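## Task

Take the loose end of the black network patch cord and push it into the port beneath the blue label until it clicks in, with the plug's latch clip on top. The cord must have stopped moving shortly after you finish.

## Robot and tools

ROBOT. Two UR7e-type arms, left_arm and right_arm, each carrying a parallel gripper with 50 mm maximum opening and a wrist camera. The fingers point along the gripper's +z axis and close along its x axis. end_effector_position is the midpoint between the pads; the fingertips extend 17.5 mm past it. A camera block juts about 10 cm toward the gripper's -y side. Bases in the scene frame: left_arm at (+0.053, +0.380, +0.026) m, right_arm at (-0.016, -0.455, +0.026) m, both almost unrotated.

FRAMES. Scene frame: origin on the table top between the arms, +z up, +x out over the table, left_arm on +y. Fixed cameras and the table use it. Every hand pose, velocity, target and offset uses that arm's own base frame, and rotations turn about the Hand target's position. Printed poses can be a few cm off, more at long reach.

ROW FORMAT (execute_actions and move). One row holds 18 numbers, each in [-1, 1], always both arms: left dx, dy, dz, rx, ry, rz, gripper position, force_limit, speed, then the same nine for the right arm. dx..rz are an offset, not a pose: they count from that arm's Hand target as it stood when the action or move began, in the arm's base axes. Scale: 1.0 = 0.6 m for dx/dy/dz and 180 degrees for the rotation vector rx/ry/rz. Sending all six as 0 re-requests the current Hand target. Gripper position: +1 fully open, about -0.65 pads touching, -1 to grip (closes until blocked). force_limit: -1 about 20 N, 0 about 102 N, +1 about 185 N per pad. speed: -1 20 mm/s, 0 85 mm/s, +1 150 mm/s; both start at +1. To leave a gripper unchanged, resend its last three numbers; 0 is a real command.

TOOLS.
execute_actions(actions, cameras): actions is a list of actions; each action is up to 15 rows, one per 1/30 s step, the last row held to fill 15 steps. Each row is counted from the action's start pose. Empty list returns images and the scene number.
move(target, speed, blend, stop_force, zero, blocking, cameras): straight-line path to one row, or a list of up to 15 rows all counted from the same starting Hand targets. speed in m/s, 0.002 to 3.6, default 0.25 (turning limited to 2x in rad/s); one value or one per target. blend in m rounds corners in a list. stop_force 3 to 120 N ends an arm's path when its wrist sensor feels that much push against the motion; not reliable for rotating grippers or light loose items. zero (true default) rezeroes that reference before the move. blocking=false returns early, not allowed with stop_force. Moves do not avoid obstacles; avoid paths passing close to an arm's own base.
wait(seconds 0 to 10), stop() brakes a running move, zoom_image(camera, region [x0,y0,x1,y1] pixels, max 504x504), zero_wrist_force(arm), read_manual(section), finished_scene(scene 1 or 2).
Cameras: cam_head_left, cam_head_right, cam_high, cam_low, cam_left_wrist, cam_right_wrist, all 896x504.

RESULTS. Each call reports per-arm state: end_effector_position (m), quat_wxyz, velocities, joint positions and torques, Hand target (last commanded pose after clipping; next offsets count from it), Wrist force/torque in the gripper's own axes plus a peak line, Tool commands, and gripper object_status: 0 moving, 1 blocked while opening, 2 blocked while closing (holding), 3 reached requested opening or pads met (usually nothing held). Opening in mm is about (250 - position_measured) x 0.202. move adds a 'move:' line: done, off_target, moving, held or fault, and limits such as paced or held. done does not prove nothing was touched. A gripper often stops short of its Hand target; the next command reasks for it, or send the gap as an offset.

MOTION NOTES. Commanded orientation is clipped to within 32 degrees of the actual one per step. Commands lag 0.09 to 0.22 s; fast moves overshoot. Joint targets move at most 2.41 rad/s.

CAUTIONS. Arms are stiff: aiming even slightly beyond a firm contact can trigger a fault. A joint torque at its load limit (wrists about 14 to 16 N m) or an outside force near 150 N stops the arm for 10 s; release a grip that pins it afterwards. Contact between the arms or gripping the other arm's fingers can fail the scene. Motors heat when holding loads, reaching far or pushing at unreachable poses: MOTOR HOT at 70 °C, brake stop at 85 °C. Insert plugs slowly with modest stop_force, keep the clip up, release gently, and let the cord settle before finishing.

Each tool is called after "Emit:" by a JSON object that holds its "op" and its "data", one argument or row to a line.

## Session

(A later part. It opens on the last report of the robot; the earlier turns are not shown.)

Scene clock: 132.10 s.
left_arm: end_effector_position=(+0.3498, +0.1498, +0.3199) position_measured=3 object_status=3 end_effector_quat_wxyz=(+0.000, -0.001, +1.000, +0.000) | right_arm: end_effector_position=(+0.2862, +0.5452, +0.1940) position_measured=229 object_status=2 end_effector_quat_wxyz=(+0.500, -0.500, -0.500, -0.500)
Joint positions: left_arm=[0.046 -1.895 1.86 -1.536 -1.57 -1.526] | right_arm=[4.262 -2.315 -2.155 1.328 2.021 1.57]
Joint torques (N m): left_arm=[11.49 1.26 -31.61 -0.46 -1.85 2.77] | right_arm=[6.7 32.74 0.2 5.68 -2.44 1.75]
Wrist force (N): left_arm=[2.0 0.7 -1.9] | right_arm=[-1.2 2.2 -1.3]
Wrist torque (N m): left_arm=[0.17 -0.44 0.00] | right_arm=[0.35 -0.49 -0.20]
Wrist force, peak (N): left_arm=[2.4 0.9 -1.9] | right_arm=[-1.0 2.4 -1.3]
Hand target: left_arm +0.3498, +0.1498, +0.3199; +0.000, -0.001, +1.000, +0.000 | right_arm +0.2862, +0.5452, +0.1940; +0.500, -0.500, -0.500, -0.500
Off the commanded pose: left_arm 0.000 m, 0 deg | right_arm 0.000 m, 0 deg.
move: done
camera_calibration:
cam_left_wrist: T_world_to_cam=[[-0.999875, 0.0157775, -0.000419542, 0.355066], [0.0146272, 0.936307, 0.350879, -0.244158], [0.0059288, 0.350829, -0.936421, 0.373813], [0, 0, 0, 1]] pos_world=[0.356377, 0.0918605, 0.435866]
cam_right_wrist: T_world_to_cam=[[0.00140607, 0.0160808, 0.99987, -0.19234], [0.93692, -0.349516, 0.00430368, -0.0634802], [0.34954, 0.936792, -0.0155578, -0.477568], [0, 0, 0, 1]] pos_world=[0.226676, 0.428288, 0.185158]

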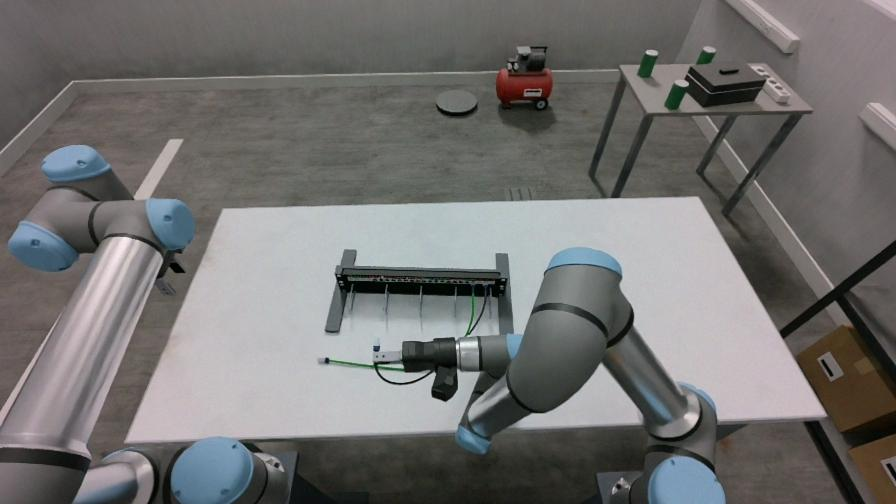

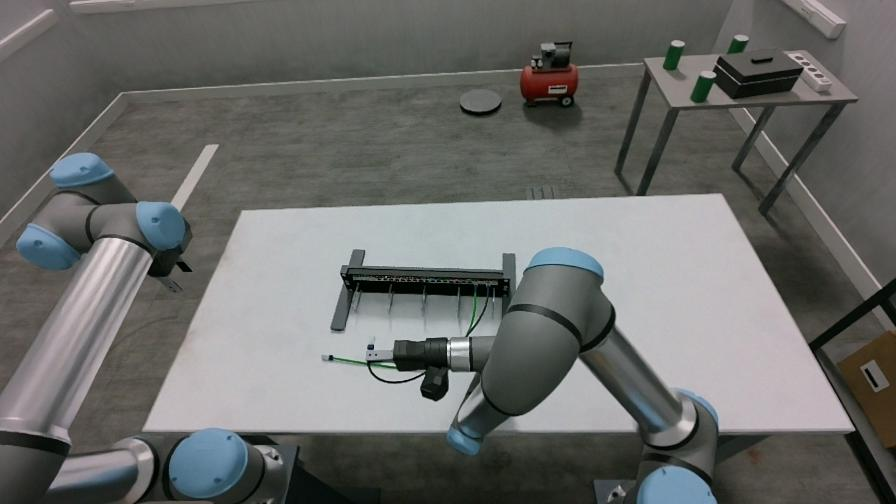

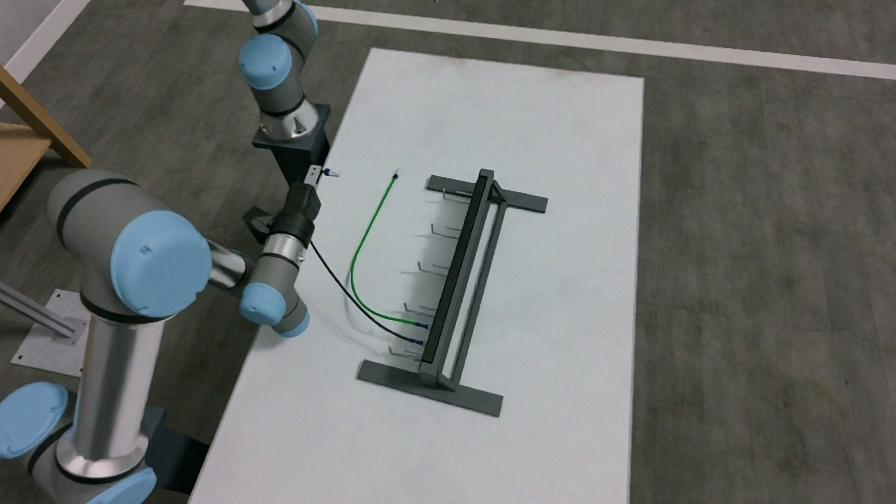

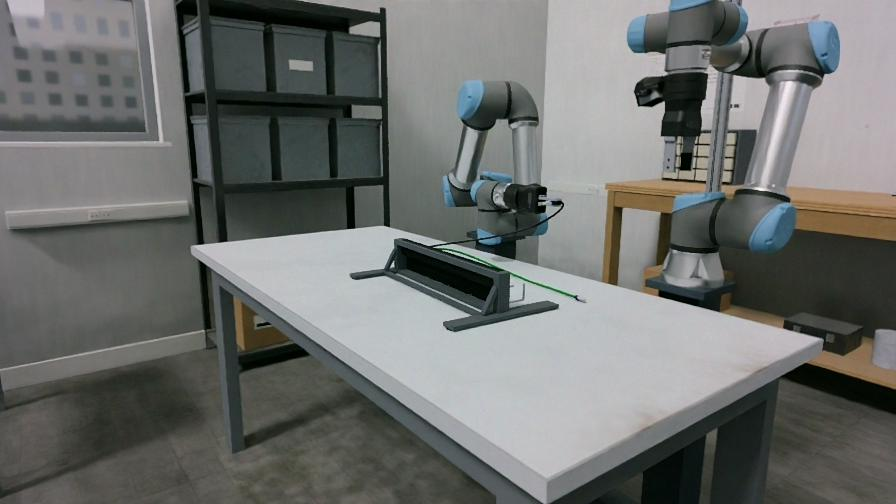

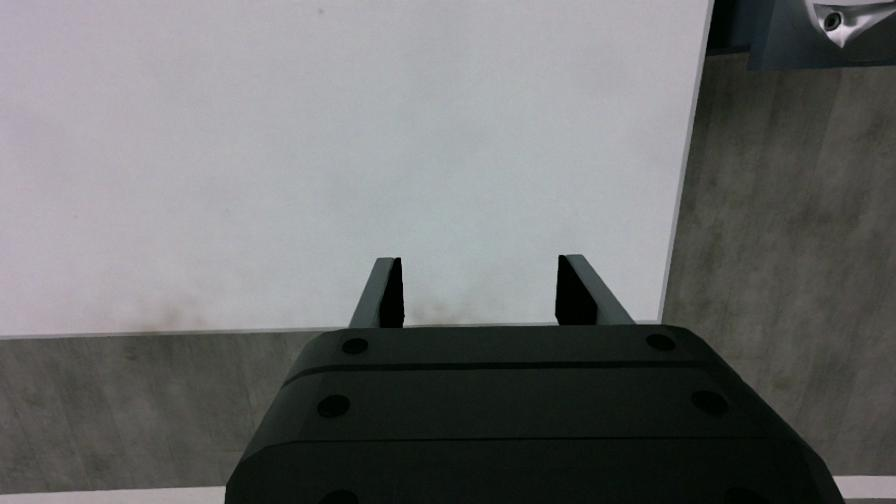

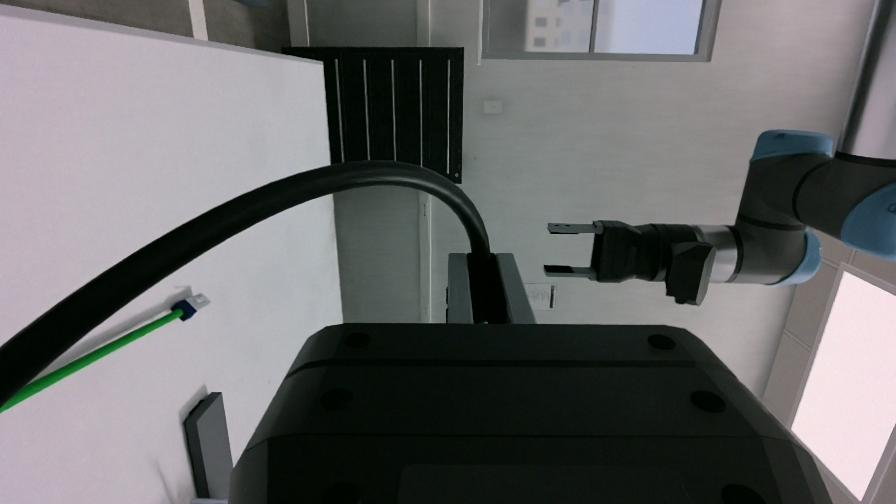

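Emit:
{"op": "move", "data": {
  "target": [-0.172,-0.7155,-0.02,0,0,-0.5,1,1,1,0,0,0,0,0,0,-1,-0.5,-0.3],
  "speed": 0.3,
  "cameras": ["all"]
}}

Emit:
{"op": "zoom_image", "data": {
  "camera": "cam_left_wrist",
  "region": [340, 100, 640, 330]
}}

Scene clock: 142.63 s.
left_arm: end_effector_position=(+0.2466, -0.2794, +0.3079) position_measured=3 object_status=3 end_effector_quat_wxyz=(+0.000, +0.706, +0.708, +0.000) | right_arm: end_effector_position=(+0.2862, +0.5452, +0.1940) position_measured=229 object_status=2 end_effector_quat_wxyz=(+0.500, -0.500, -0.500, -0.500)
Joint positions: left_arm=[-1.214 -1.916 1.905 -1.559 -1.57 -1.216] | right_arm=[4.262 -2.315 -2.155 1.329 2.021 1.57]
Joint torques (N m): left_arm=[-12.05 1.42 -30.55 -5.42 -1.84 2.49] | right_arm=[6.68 32.5 0.06 5.69 -2.29 1.7]
Wrist force (N): left_arm=[1.8 0.6 -1.9] | right_arm=[-0.9 2.1 -1.4]
Wrist torque (N m): left_arm=[0.18 -0.39 0.00] | right_arm=[0.33 -0.53 -0.20]
Wrist force, peak (N): left_arm=[1.4 1.8 -2.1] | right_arm=[-0.8 2.6 -1.5]
Hand target: left_arm +0.2466, -0.2795, +0.3079; +0.000, +0.706, +0.708, +0.000 | right_arm +0.2862, +0.5452, +0.1940; +0.500, -0.500, -0.500, -0.500
Off the commanded pose: left_arm 0.000 m, 0 deg | right_arm 0.000 m, 0 deg.
move: done
camera_calibration:
cam_left_wrist: T_world_to_cam=[[0.0152397, 0.999884, -0.00040675, 0.283238], [0.936304, -0.0141279, 0.350906, -0.32942], [0.35086, -0.00572856, -0.936411, 0.329081], [0, 0, 0, 1]] pos_world=[0.188659, -0.285974, 0.423866]
cam_right_wrist: T_world_to_cam=[[0.00156087, 0.015916, 0.999872, -0.192305], [0.936843, -0.349726, 0.00410449, -0.0632425], [0.349747, 0.936717, -0.0154567, -0.477566], [0, 0, 0, 1]] pos_world=[0.226576, 0.428287, 0.185158]

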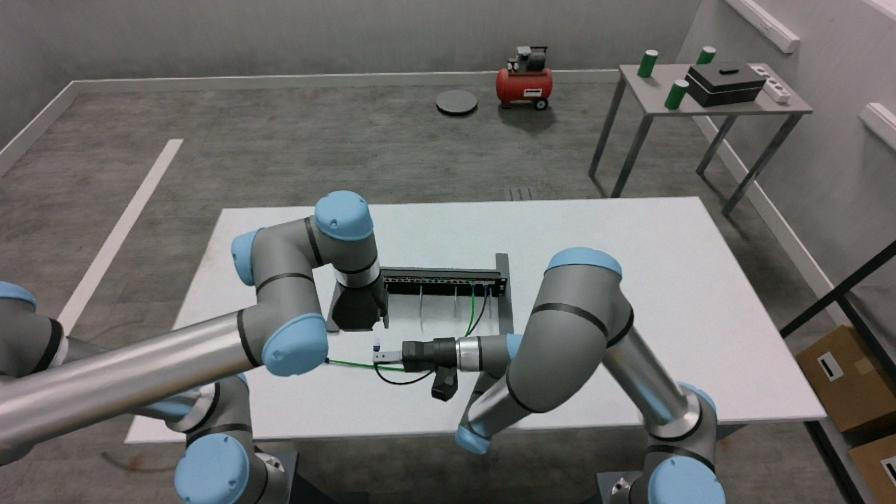

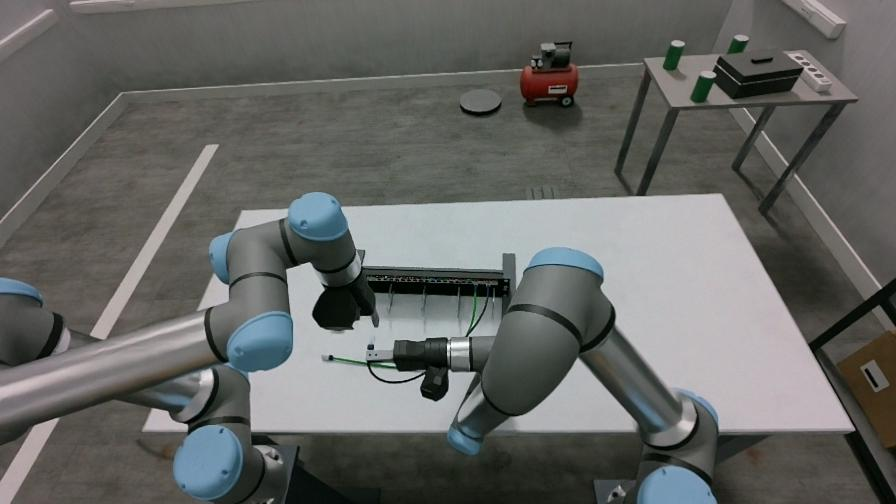

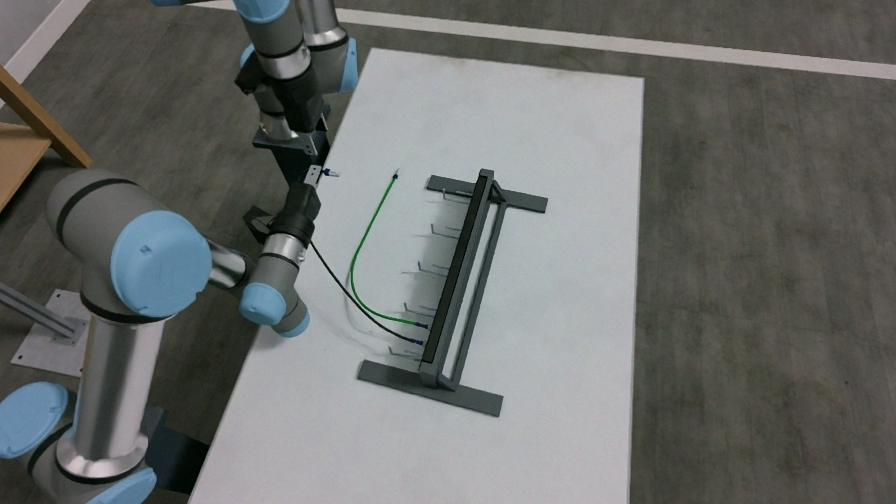

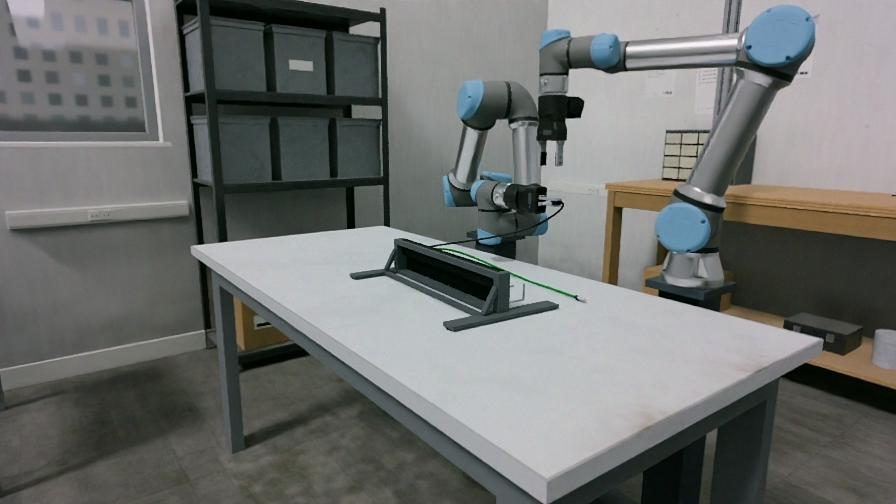

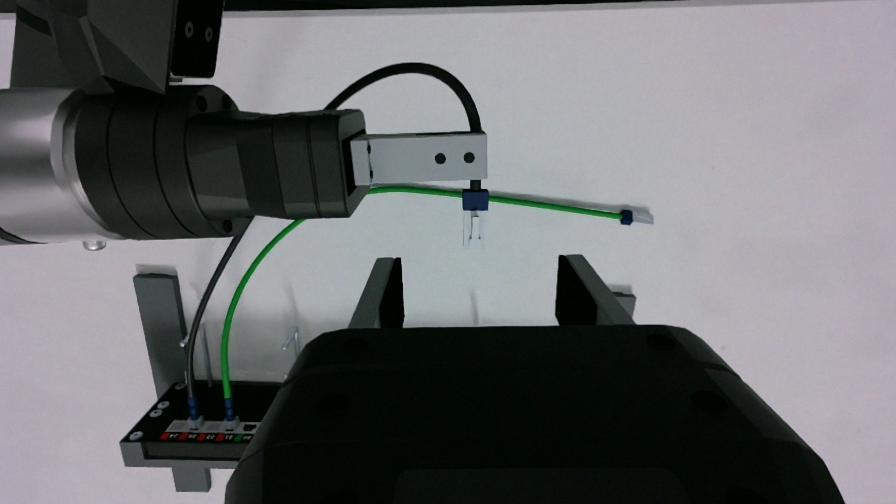

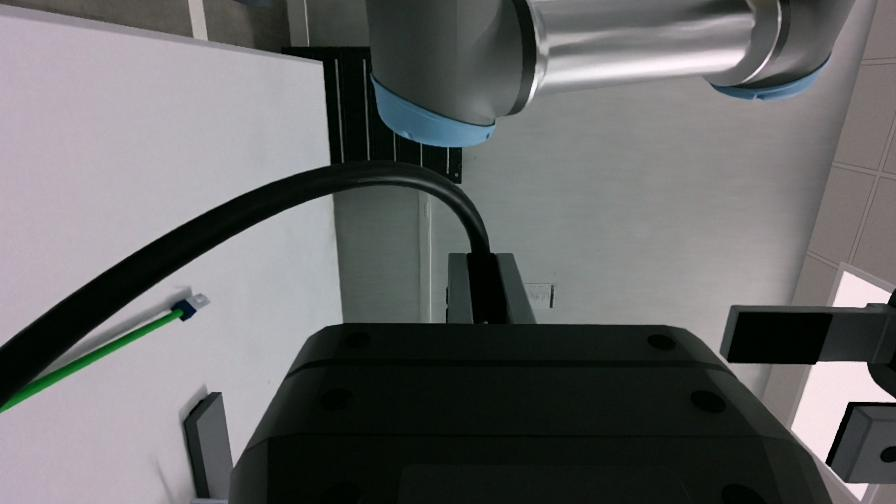

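Scaled by 1.680 from the camera's 896x504 image, which has a finer 1280x720 frame.

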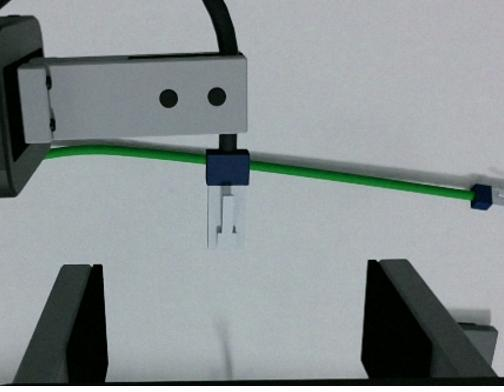

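Emit:
{"op": "move", "data": {
  "target": [
    [0.0032,0.0105,-0.1,0,0,0,1,1,1,0,0,0,0,0,0,-1,-0.5,-0.3],
    [0.0032,0.0105,-0.1732,0,0,0,1,1,1,0,0,0,0,0,0,-1,-0.5,-0.3]
  ],
  "speed": 0.06,
  "stop_force": 8,
  "cameras": ["all"]
}}

Emit:
{"op": "zoom_image", "data": {
  "camera": "cam_left_wrist",
  "region": [340, 130, 640, 330]
}}

Emit:
{"op": "zoom_image", "data": {
  "camera": "cam_low",
  "region": [500, 160, 600, 240]
}}

Scene clock: 156.23 s.
left_arm: end_effector_position=(+0.2485, -0.2732, +0.2040) position_measured=3 object_status=3 end_effector_quat_wxyz=(+0.000, +0.706, +0.708, +0.000) | right_arm: end_effector_position=(+0.2862, +0.5452, +0.1940) position_measured=229 object_status=2 end_effector_quat_wxyz=(+0.500, -0.500, -0.500, -0.500)
Joint positions: left_arm=[-1.202 -1.891 2.157 -1.836 -1.57 -1.204] | right_arm=[4.262 -2.315 -2.155 1.329 2.021 1.57]
Joint torques (N m): left_arm=[13.09 1.3 -17.07 -5.47 -1.42 2.64] | right_arm=[6.71 33.01 0.75 5.55 -2.26 1.6]
Wrist force (N): left_arm=[1.8 0.6 -1.7] | right_arm=[-1.0 2.2 -1.2]
Wrist torque (N m): left_arm=[0.18 -0.38 0.00] | right_arm=[0.36 -0.52 -0.19]
Wrist force, peak (N): left_arm=[1.9 0.6 -2.2] | right_arm=[-1.3 2.4 -1.4]
Hand target: left_arm +0.2485, -0.2732, +0.2040; +0.000, +0.706, +0.708, +0.000 | right_arm +0.2862, +0.5452, +0.1940; +0.500, -0.500, -0.500, -0.500
Off the commanded pose: left_arm 0.000 m, 0 deg | right_arm 0.000 m, 0 deg.
move: done
camera_calibration:
cam_left_wrist: T_world_to_cam=[[0.0157775, 0.999875, -0.000420052, 0.27697], [0.936294, -0.0146268, 0.350911, -0.294794], [0.350862, -0.00592979, -0.936409, 0.231099], [0, 0, 0, 1]] pos_world=[0.190561, -0.279877, 0.319966]
cam_right_wrist: T_world_to_cam=[[0.00156087, 0.015916, 0.999872, -0.192305], [0.936843, -0.349726, 0.00410449, -0.0632425], [0.349747, 0.936717, -0.0154567, -0.477566], [0, 0, 0, 1]] pos_world=[0.226576, 0.428287, 0.185158]

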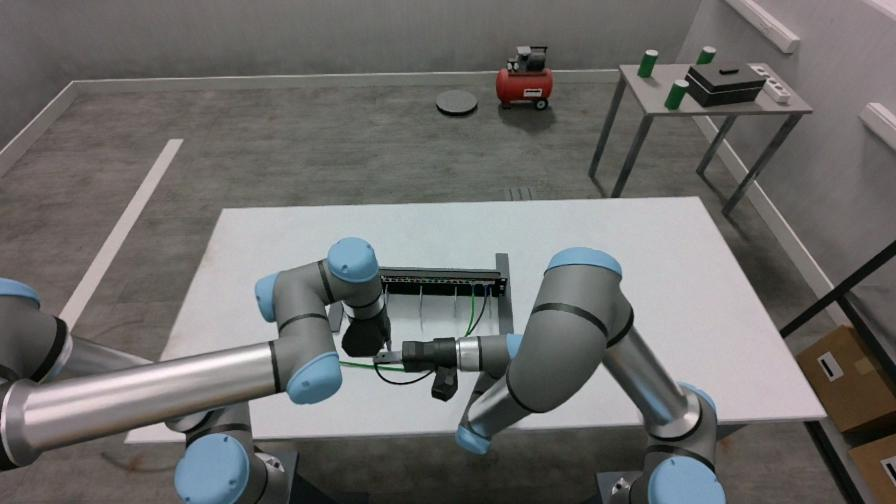

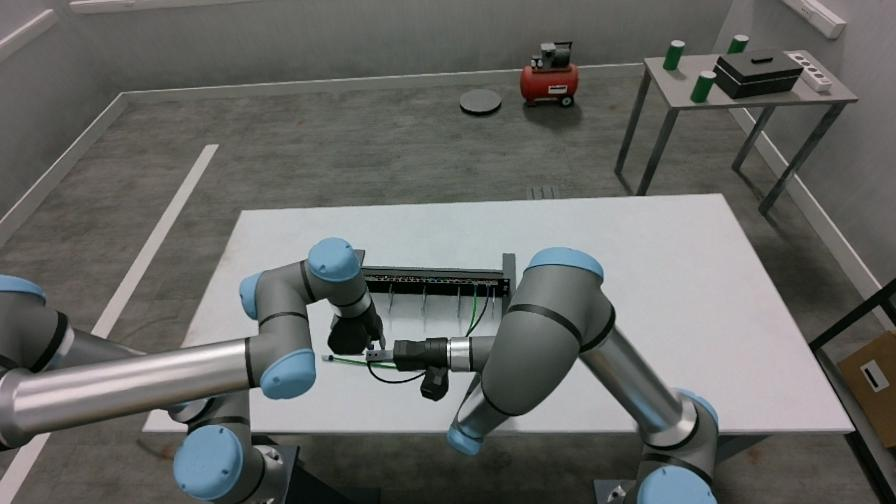

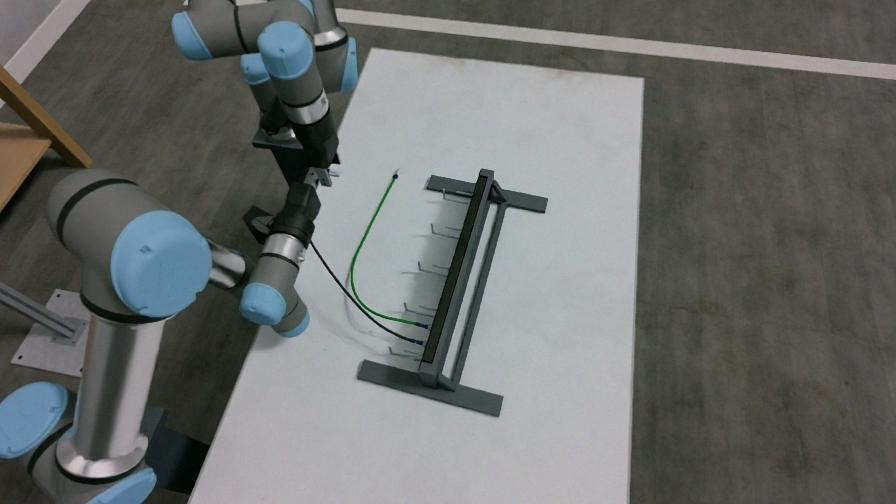

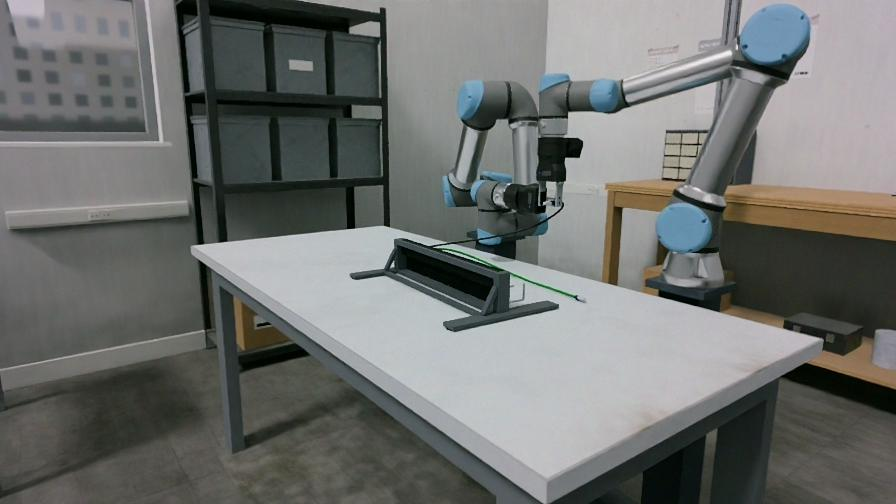

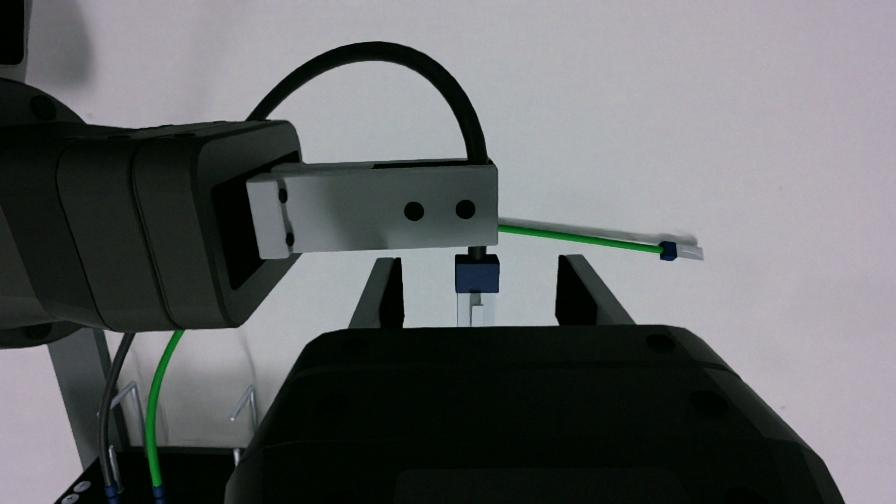

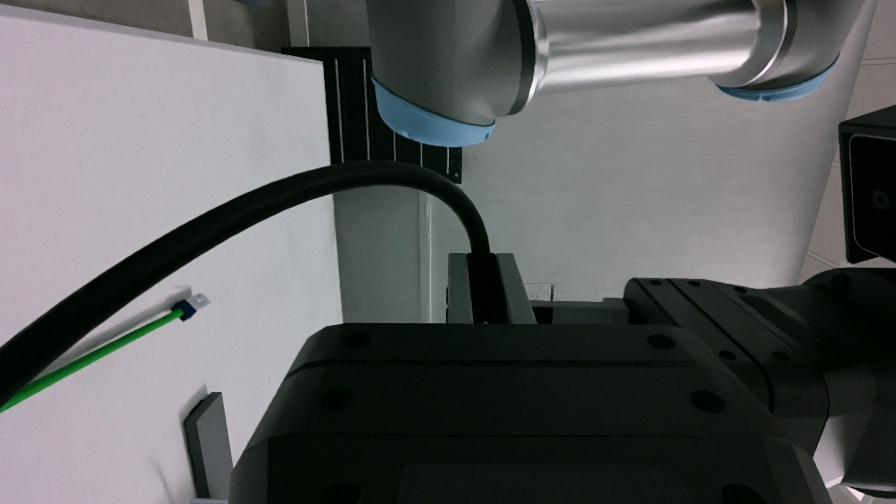

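Scaled by 1.680 from the camera's 896x504 image, which has a finer 1280x720 frame.

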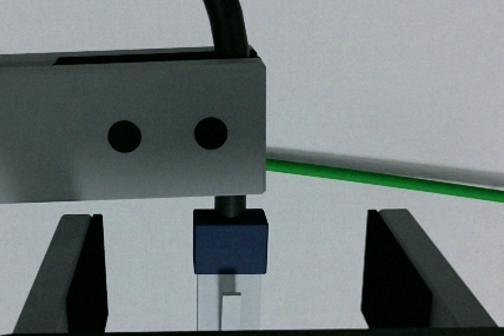

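Scaled by 5.040 from the camera's 896x504 image, which has a finer 1280x720 frame.

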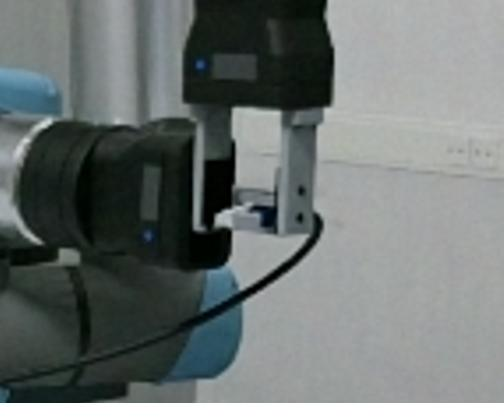

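Emit:
{"op": "move", "data": {
  "target": [0,0,0,0,0,0,-1,-0.5,-0.5,0,0,0,0,0,0,-1,-0.5,-0.3],
  "cameras": ["cam_left_wrist"]
}}

Emit:
{"op": "zoom_image", "data": {
  "camera": "cam_left_wrist",
  "region": [340, 130, 640, 330]
}}

Scene clock: 159.97 s.
left_arm: end_effector_position=(+0.2485, -0.2733, +0.2040) position_measured=193 object_status=2 end_effector_quat_wxyz=(+0.000, +0.706, +0.708, +0.000) | right_arm: end_effector_position=(+0.2862, +0.5452, +0.1940) position_measured=229 object_status=2 end_effector_quat_wxyz=(+0.500, -0.500, -0.500, -0.500)
Joint positions: left_arm=[-1.202 -1.891 2.157 -1.837 -1.57 -1.204] | right_arm=[4.262 -2.315 -2.155 1.329 2.021 1.57]
Joint torques (N m): left_arm=[11.91 0.75 -16.49 0.8 -1.71 2.57] | right_arm=[1.72 32.32 0.39 5.56 -2.25 1.63]
Wrist force (N): left_arm=[-5.8 2.3 -0.5] | right_arm=[0.0 1.0 6.0]
Wrist torque (N m): left_arm=[0.18 -0.44 -0.13] | right_arm=[0.45 -0.49 -0.21]
Wrist force, peak (N): left_arm=[-5.8 2.4 -0.9] | right_arm=[-0.1 0.9 6.2]
Hand target: left_arm +0.2485, -0.2732, +0.2040; +0.000, +0.706, +0.708, +0.000 | right_arm +0.2862, +0.5452, +0.1940; +0.500, -0.500, -0.500, -0.500
Off the commanded pose: left_arm 0.000 m, 0 deg | right_arm 0.000 m, 0 deg.
move: done
camera_calibration:
cam_left_wrist: T_world_to_cam=[[0.0157529, 0.999876, -0.000640698, 0.277046], [0.936262, -0.0145258, 0.351001, -0.294789], [0.350948, -0.00612916, -0.936375, 0.231015], [0, 0, 0, 1]] pos_world=[0.190561, -0.279877, 0.319966]
Images, in order (width x height): cam_left_wrist 896x504.

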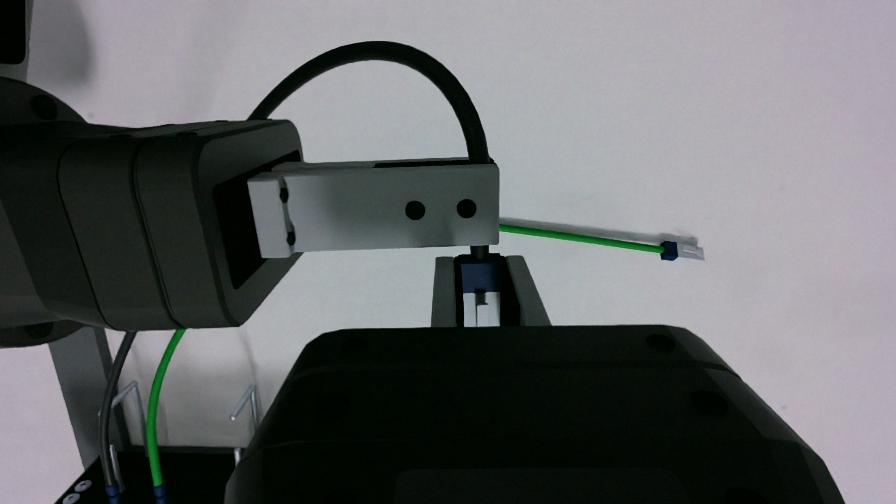

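Scaled by 1.680 from the camera's 896x504 image, which has a finer 1280x720 frame.

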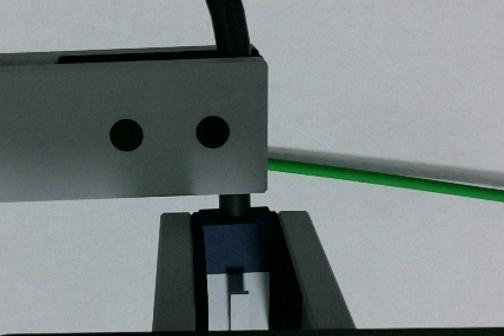

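Emit:
{"op": "move", "data": {
  "target": [
    [0,0,0,0,0,0,-1,-0.5,-0.5,0,0,0,0,0,0,0.1,-0.5,-0.5],
    [0,0,0,0,0,0,-1,-0.5,-0.5,-0.0233,0,0,0,0,0,0.1,-0.5,-0.5],
    [0,0,0,0,0,0,-1,-0.5,-0.5,-0.0233,0,0,0,0,0,-1,-0.5,-0.5]
  ],
  "speed": 0.03,
  "cameras": ["cam_left_wrist","cam_low","cam_right_wrist"]
}}

Emit:
{"op": "zoom_image", "data": {
  "camera": "cam_left_wrist",
  "region": [340, 130, 640, 330]
}}

Emit:
{"op": "zoom_image", "data": {
  "camera": "cam_low",
  "region": [500, 160, 600, 240]
}}

Scene clock: 167.43 s.
left_arm: end_effector_position=(+0.2485, -0.2732, +0.2040) position_measured=193 object_status=2 end_effector_quat_wxyz=(+0.000, +0.706, +0.708, +0.000) | right_arm: end_effector_position=(+0.2722, +0.5452, +0.1940) position_measured=228 object_status=2 end_effector_quat_wxyz=(+0.500, -0.500, -0.500, -0.500)
Joint positions: left_arm=[-1.202 -1.891 2.157 -1.836 -1.57 -1.204] | right_arm=[4.296 -2.309 -2.183 1.35 1.987 1.57]
Joint torques (N m): left_arm=[8.3 -12.76 -24.95 -5.26 -1.93 2.51] | right_arm=[6.95 49.17 -0.09 4.71 -2.34 1.25]
Wrist force (N): left_arm=[1.8 0.6 -1.6] | right_arm=[-1.0 2.0 -1.4]
Wrist torque (N m): left_arm=[0.15 -0.37 -0.01] | right_arm=[0.33 -0.47 -0.19]
Wrist force, peak (N): left_arm=[-6.8 2.6 -0.8] | right_arm=[0.1 0.7 7.0]
Hand target: left_arm +0.2485, -0.2732, +0.2040; +0.000, +0.706, +0.708, +0.000 | right_arm +0.2722, +0.5452, +0.1940; +0.500, -0.500, -0.500, -0.500
Off the commanded pose: left_arm 0.000 m, 0 deg | right_arm 0.000 m, 0 deg.
move: done
camera_calibration:
cam_left_wrist: T_world_to_cam=[[0.0157775, 0.999875, -0.000419542, 0.27697], [0.936307, -0.0146272, 0.350879, -0.294786], [0.350829, -0.0059288, -0.936421, 0.231109], [0, 0, 0, 1]] pos_world=[0.19056, -0.279877, 0.319966]
cam_right_wrist: T_world_to_cam=[[0.00152529, 0.0158226, 0.999874, -0.192236], [0.936843, -0.349727, 0.00410515, -0.0502203], [0.349748, 0.936718, -0.0153567, -0.472724], [0, 0, 0, 1]] pos_world=[0.212676, 0.428287, 0.185158]
Images, in order (width x height): cam_low 896x504, cam_left_wrist 896x504, cam_right_wrist 896x504.

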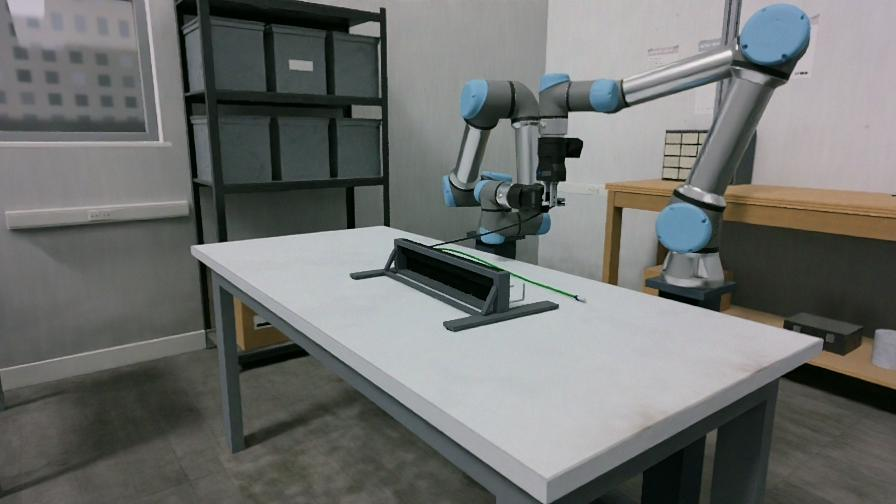

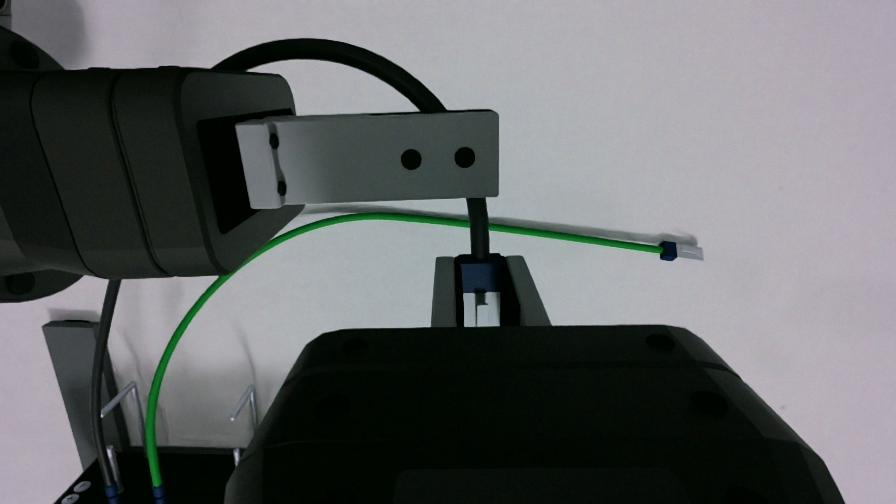

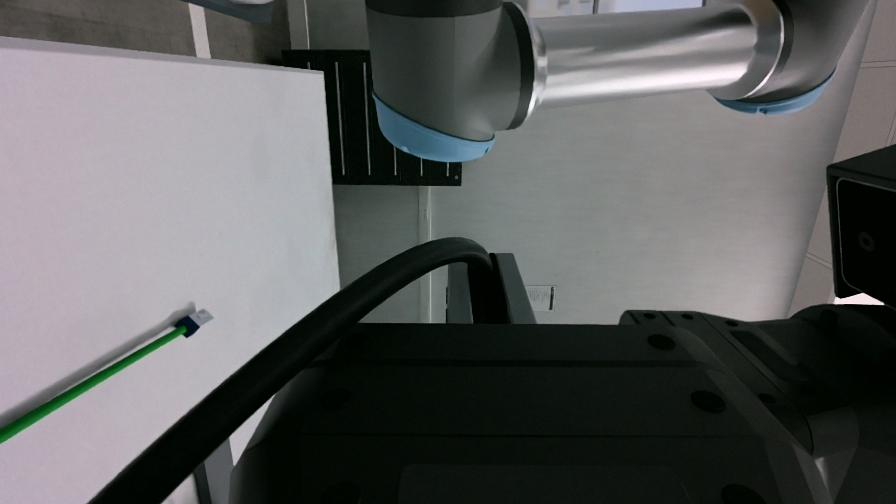

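Scaled by 1.680 from the camera's 896x504 image, which has a finer 1280x720 frame.

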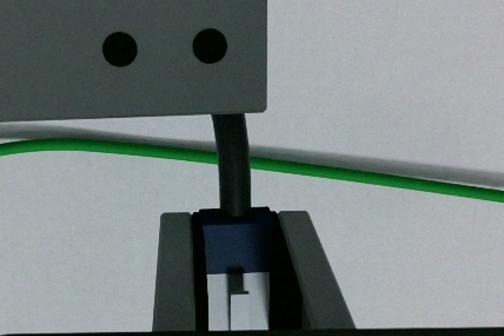

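Scaled by 5.040 from the camera's 896x504 image, which has a finer 1280x720 frame.

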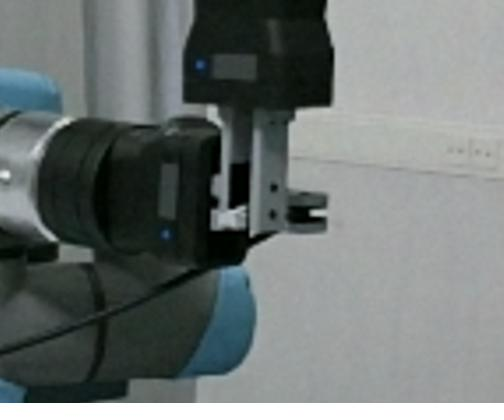

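Emit:
{"op": "move", "data": {
  "target": [
    [0,0,0,0,0,0,0.1,-0.5,-0.5,0,0,0,0,0,0,-1,-0.5,-0.5],
    [-0.0183,0,0,0,0,0,0.1,-0.5,-0.5,0,0,0,0,0,0,-1,-0.5,-0.5]
  ],
  "speed": 0.03,
  "cameras": ["cam_left_wrist","cam_low","cam_right_wrist"]
}}

Emit:
{"op": "zoom_image", "data": {
  "camera": "cam_left_wrist",
  "region": [340, 130, 640, 330]
}}

Emit:
{"op": "zoom_image", "data": {
  "camera": "cam_low",
  "region": [500, 160, 600, 240]
}}

Scene clock: 174.90 s.
left_arm: end_effector_position=(+0.2376, -0.2733, +0.2040) position_measured=138 object_status=3 end_effector_quat_wxyz=(+0.000, +0.706, +0.708, +0.000) | right_arm: end_effector_position=(+0.2722, +0.5452, +0.1940) position_measured=228 object_status=2 end_effector_quat_wxyz=(+0.500, -0.500, -0.500, -0.500)
Joint positions: left_arm=[-1.232 -1.912 2.17 -1.829 -1.57 -1.234] | right_arm=[4.296 -2.309 -2.183 1.35 1.987 1.57]
Joint torques (N m): left_arm=[-13.58 -24.11 -17.97 -0.32 0.32 -2.49] | right_arm=[6.42 33.82 0.37 -0.22 -1.46 1.41]
Wrist force (N): left_arm=[2.1 0.3 -1.9] | right_arm=[-0.9 2.2 -1.2]
Wrist torque (N m): left_arm=[0.12 -0.43 0.08] | right_arm=[0.36 -0.52 -0.18]
Wrist force, peak (N): left_arm=[2.7 0.5 -1.4] | right_arm=[-0.9 2.2 -1.7]
Hand target: left_arm +0.2375, -0.2732, +0.2040; +0.000, +0.706, +0.708, +0.000 | right_arm +0.2722, +0.5452, +0.1940; +0.500, -0.500, -0.500, -0.500
Off the commanded pose: left_arm 0.000 m, 0 deg | right_arm 0.000 m, 0 deg.
move: done
camera_calibration:
cam_left_wrist: T_world_to_cam=[[0.0158112, 0.999875, -0.000515519, 0.277165], [0.936339, -0.0146257, 0.350792, -0.284651], [0.350741, -0.00602916, -0.936453, 0.234896], [0, 0, 0, 1]] pos_world=[0.17976, -0.279877, 0.319965]
cam_right_wrist: T_world_to_cam=[[0.00156162, 0.0159157, 0.999872, -0.192283], [0.936843, -0.349726, 0.00410369, -0.0502203], [0.349747, 0.936717, -0.0154567, -0.472705], [0, 0, 0, 1]] pos_world=[0.212676, 0.428287, 0.185158]
Images, in order (width x height): cam_low 896x504, cam_left_wrist 896x504, cam_right_wrist 896x504.

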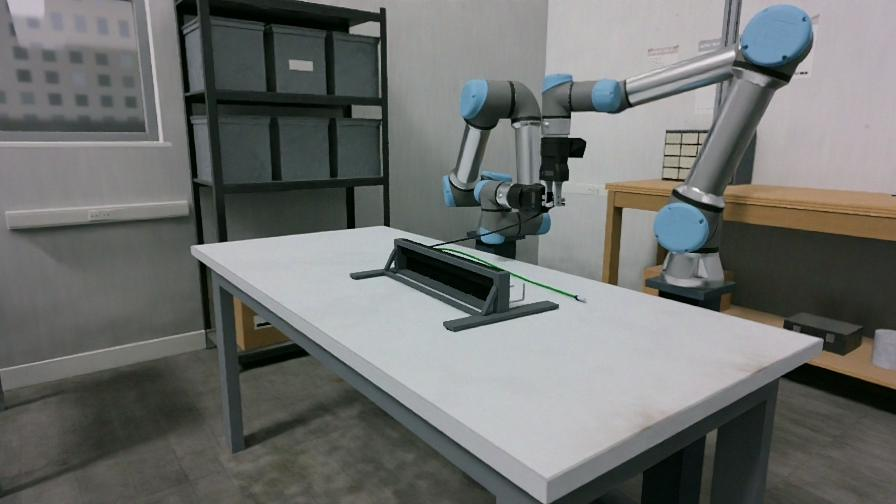

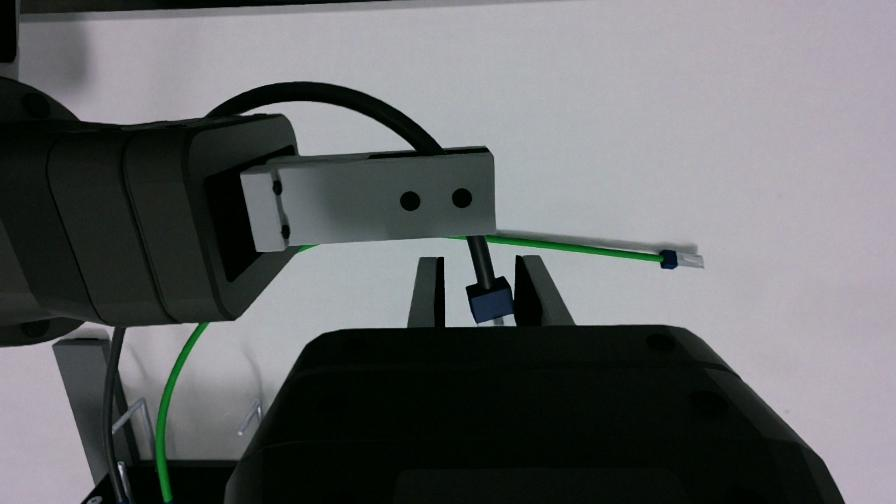

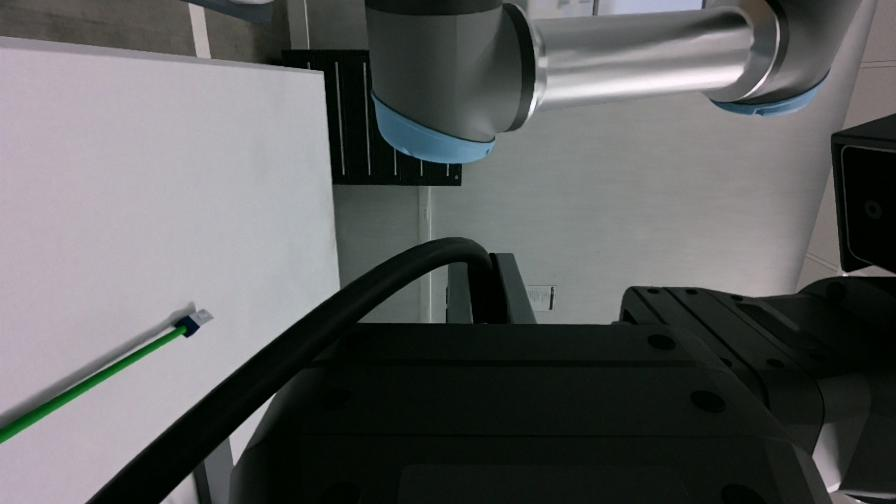

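Scaled by 1.680 from the camera's 896x504 image, which has a finer 1280x720 frame.

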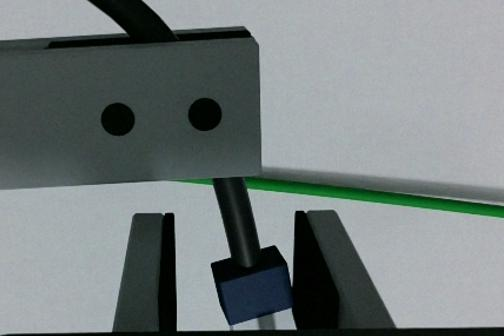

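Scaled by 5.040 from the camera's 896x504 image, which has a finer 1280x720 frame.

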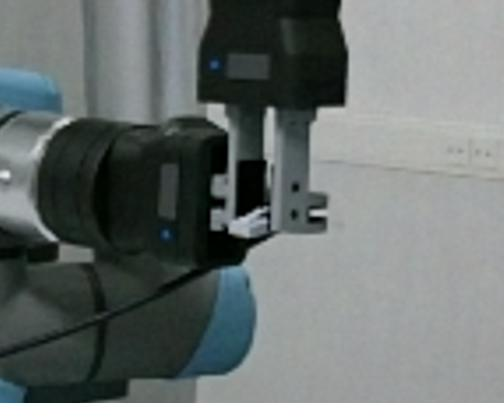

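Emit:
{"op": "zoom_image", "data": {
  "camera": "cam_low",
  "region": [535, 185, 570, 215]
}}

Scaled by 14.400 from the camera's 896x504 image, which has a finer 1280x720 frame.

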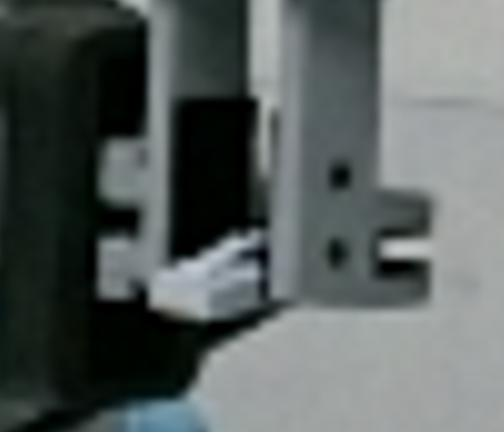

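Emit:
{"op": "move", "data": {
  "target": [0,0,-0.0067,0,0,0,0.1,-0.5,-0.5,0,0,0,0,0,-0.078,-1,-0.5,-0.5],
  "speed": 0.05,
  "cameras": ["cam_left_wrist","cam_low"]
}}

Emit:
{"op": "zoom_image", "data": {
  "camera": "cam_left_wrist",
  "region": [340, 130, 640, 330]
}}

Emit:
{"op": "zoom_image", "data": {
  "camera": "cam_low",
  "region": [535, 185, 570, 215]
}}

Scene clock: 187.30 s.
left_arm: end_effector_position=(+0.2375, -0.2732, +0.1999) position_measured=138 object_status=3 end_effector_quat_wxyz=(+0.000, +0.706, +0.708, +0.000) | right_arm: end_effector_position=(+0.2722, +0.5452, +0.1940) position_measured=228 object_status=2 end_effector_quat_wxyz=(-0.435, +0.557, +0.435, +0.557)
Joint positions: left_arm=[-1.233 -1.91 2.179 -1.84 -1.57 -1.234] | right_arm=[4.472 -2.289 -2.281 1.429 1.567 1.57]
Joint torques (N m): left_arm=[-11.52 2.61 -16.33 -5.33 1.64 -2.48] | right_arm=[7.9 48.71 -1.4 6.19 -2.07 0.91]
Wrist force (N): left_arm=[1.6 0.8 -1.5] | right_arm=[-1.8 4.2 -1.5]
Wrist torque (N m): left_arm=[0.17 -0.41 0.08] | right_arm=[0.57 -0.46 -0.27]
Wrist force, peak (N): left_arm=[2.0 0.8 -2.0] | right_arm=[-2.2 4.9 -2.1]
Hand target: left_arm +0.2375, -0.2732, +0.1999; +0.000, +0.706, +0.708, +0.000 | right_arm +0.2722, +0.5452, +0.1940; -0.435, +0.557, +0.435, +0.557
Off the commanded pose: left_arm 0.000 m, 0 deg | right_arm 0.000 m, 0 deg.
move: done
camera_calibration:
cam_left_wrist: T_world_to_cam=[[0.0157775, 0.999875, -0.000419542, 0.277141], [0.936307, -0.0146272, 0.350879, -0.283048], [0.350829, -0.0059288, -0.936421, 0.231129], [0, 0, 0, 1]] pos_world=[0.17956, -0.279877, 0.315866]
Images, in order (width x height): cam_low 896x504, cam_left_wrist 896x504.

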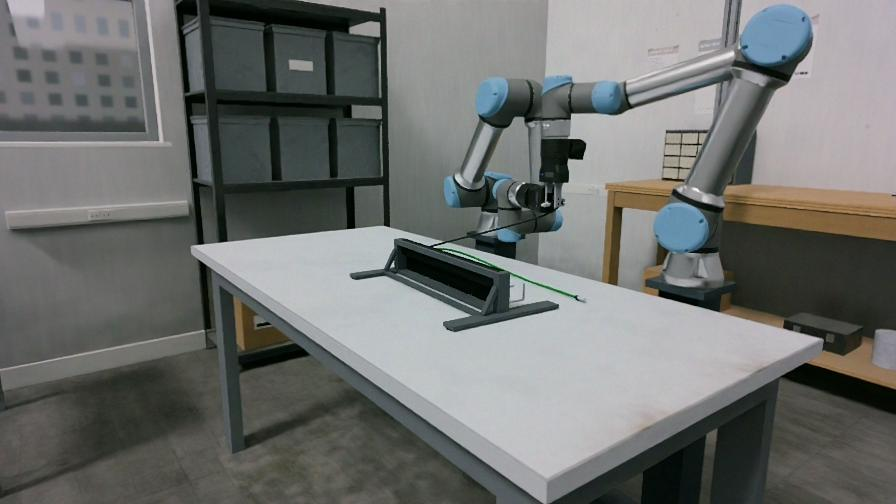

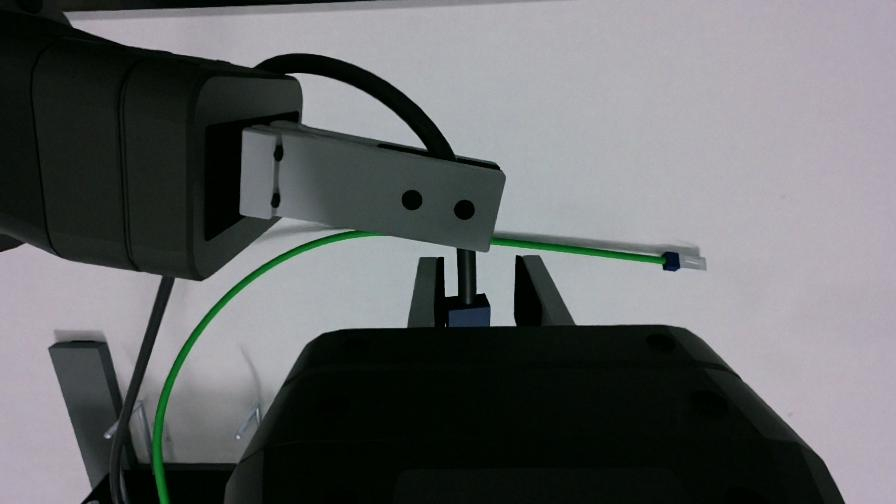

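Scaled by 1.680 from the camera's 896x504 image, which has a finer 1280x720 frame.

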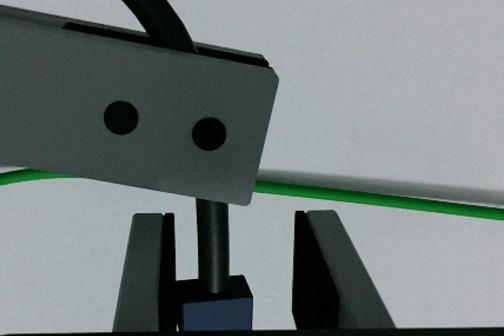

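Scaled by 14.400 from the camera's 896x504 image, which has a finer 1280x720 frame.

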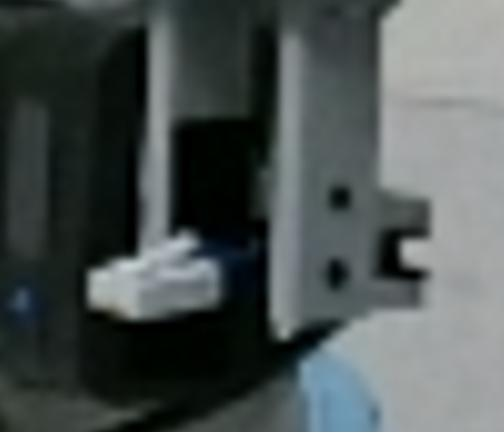

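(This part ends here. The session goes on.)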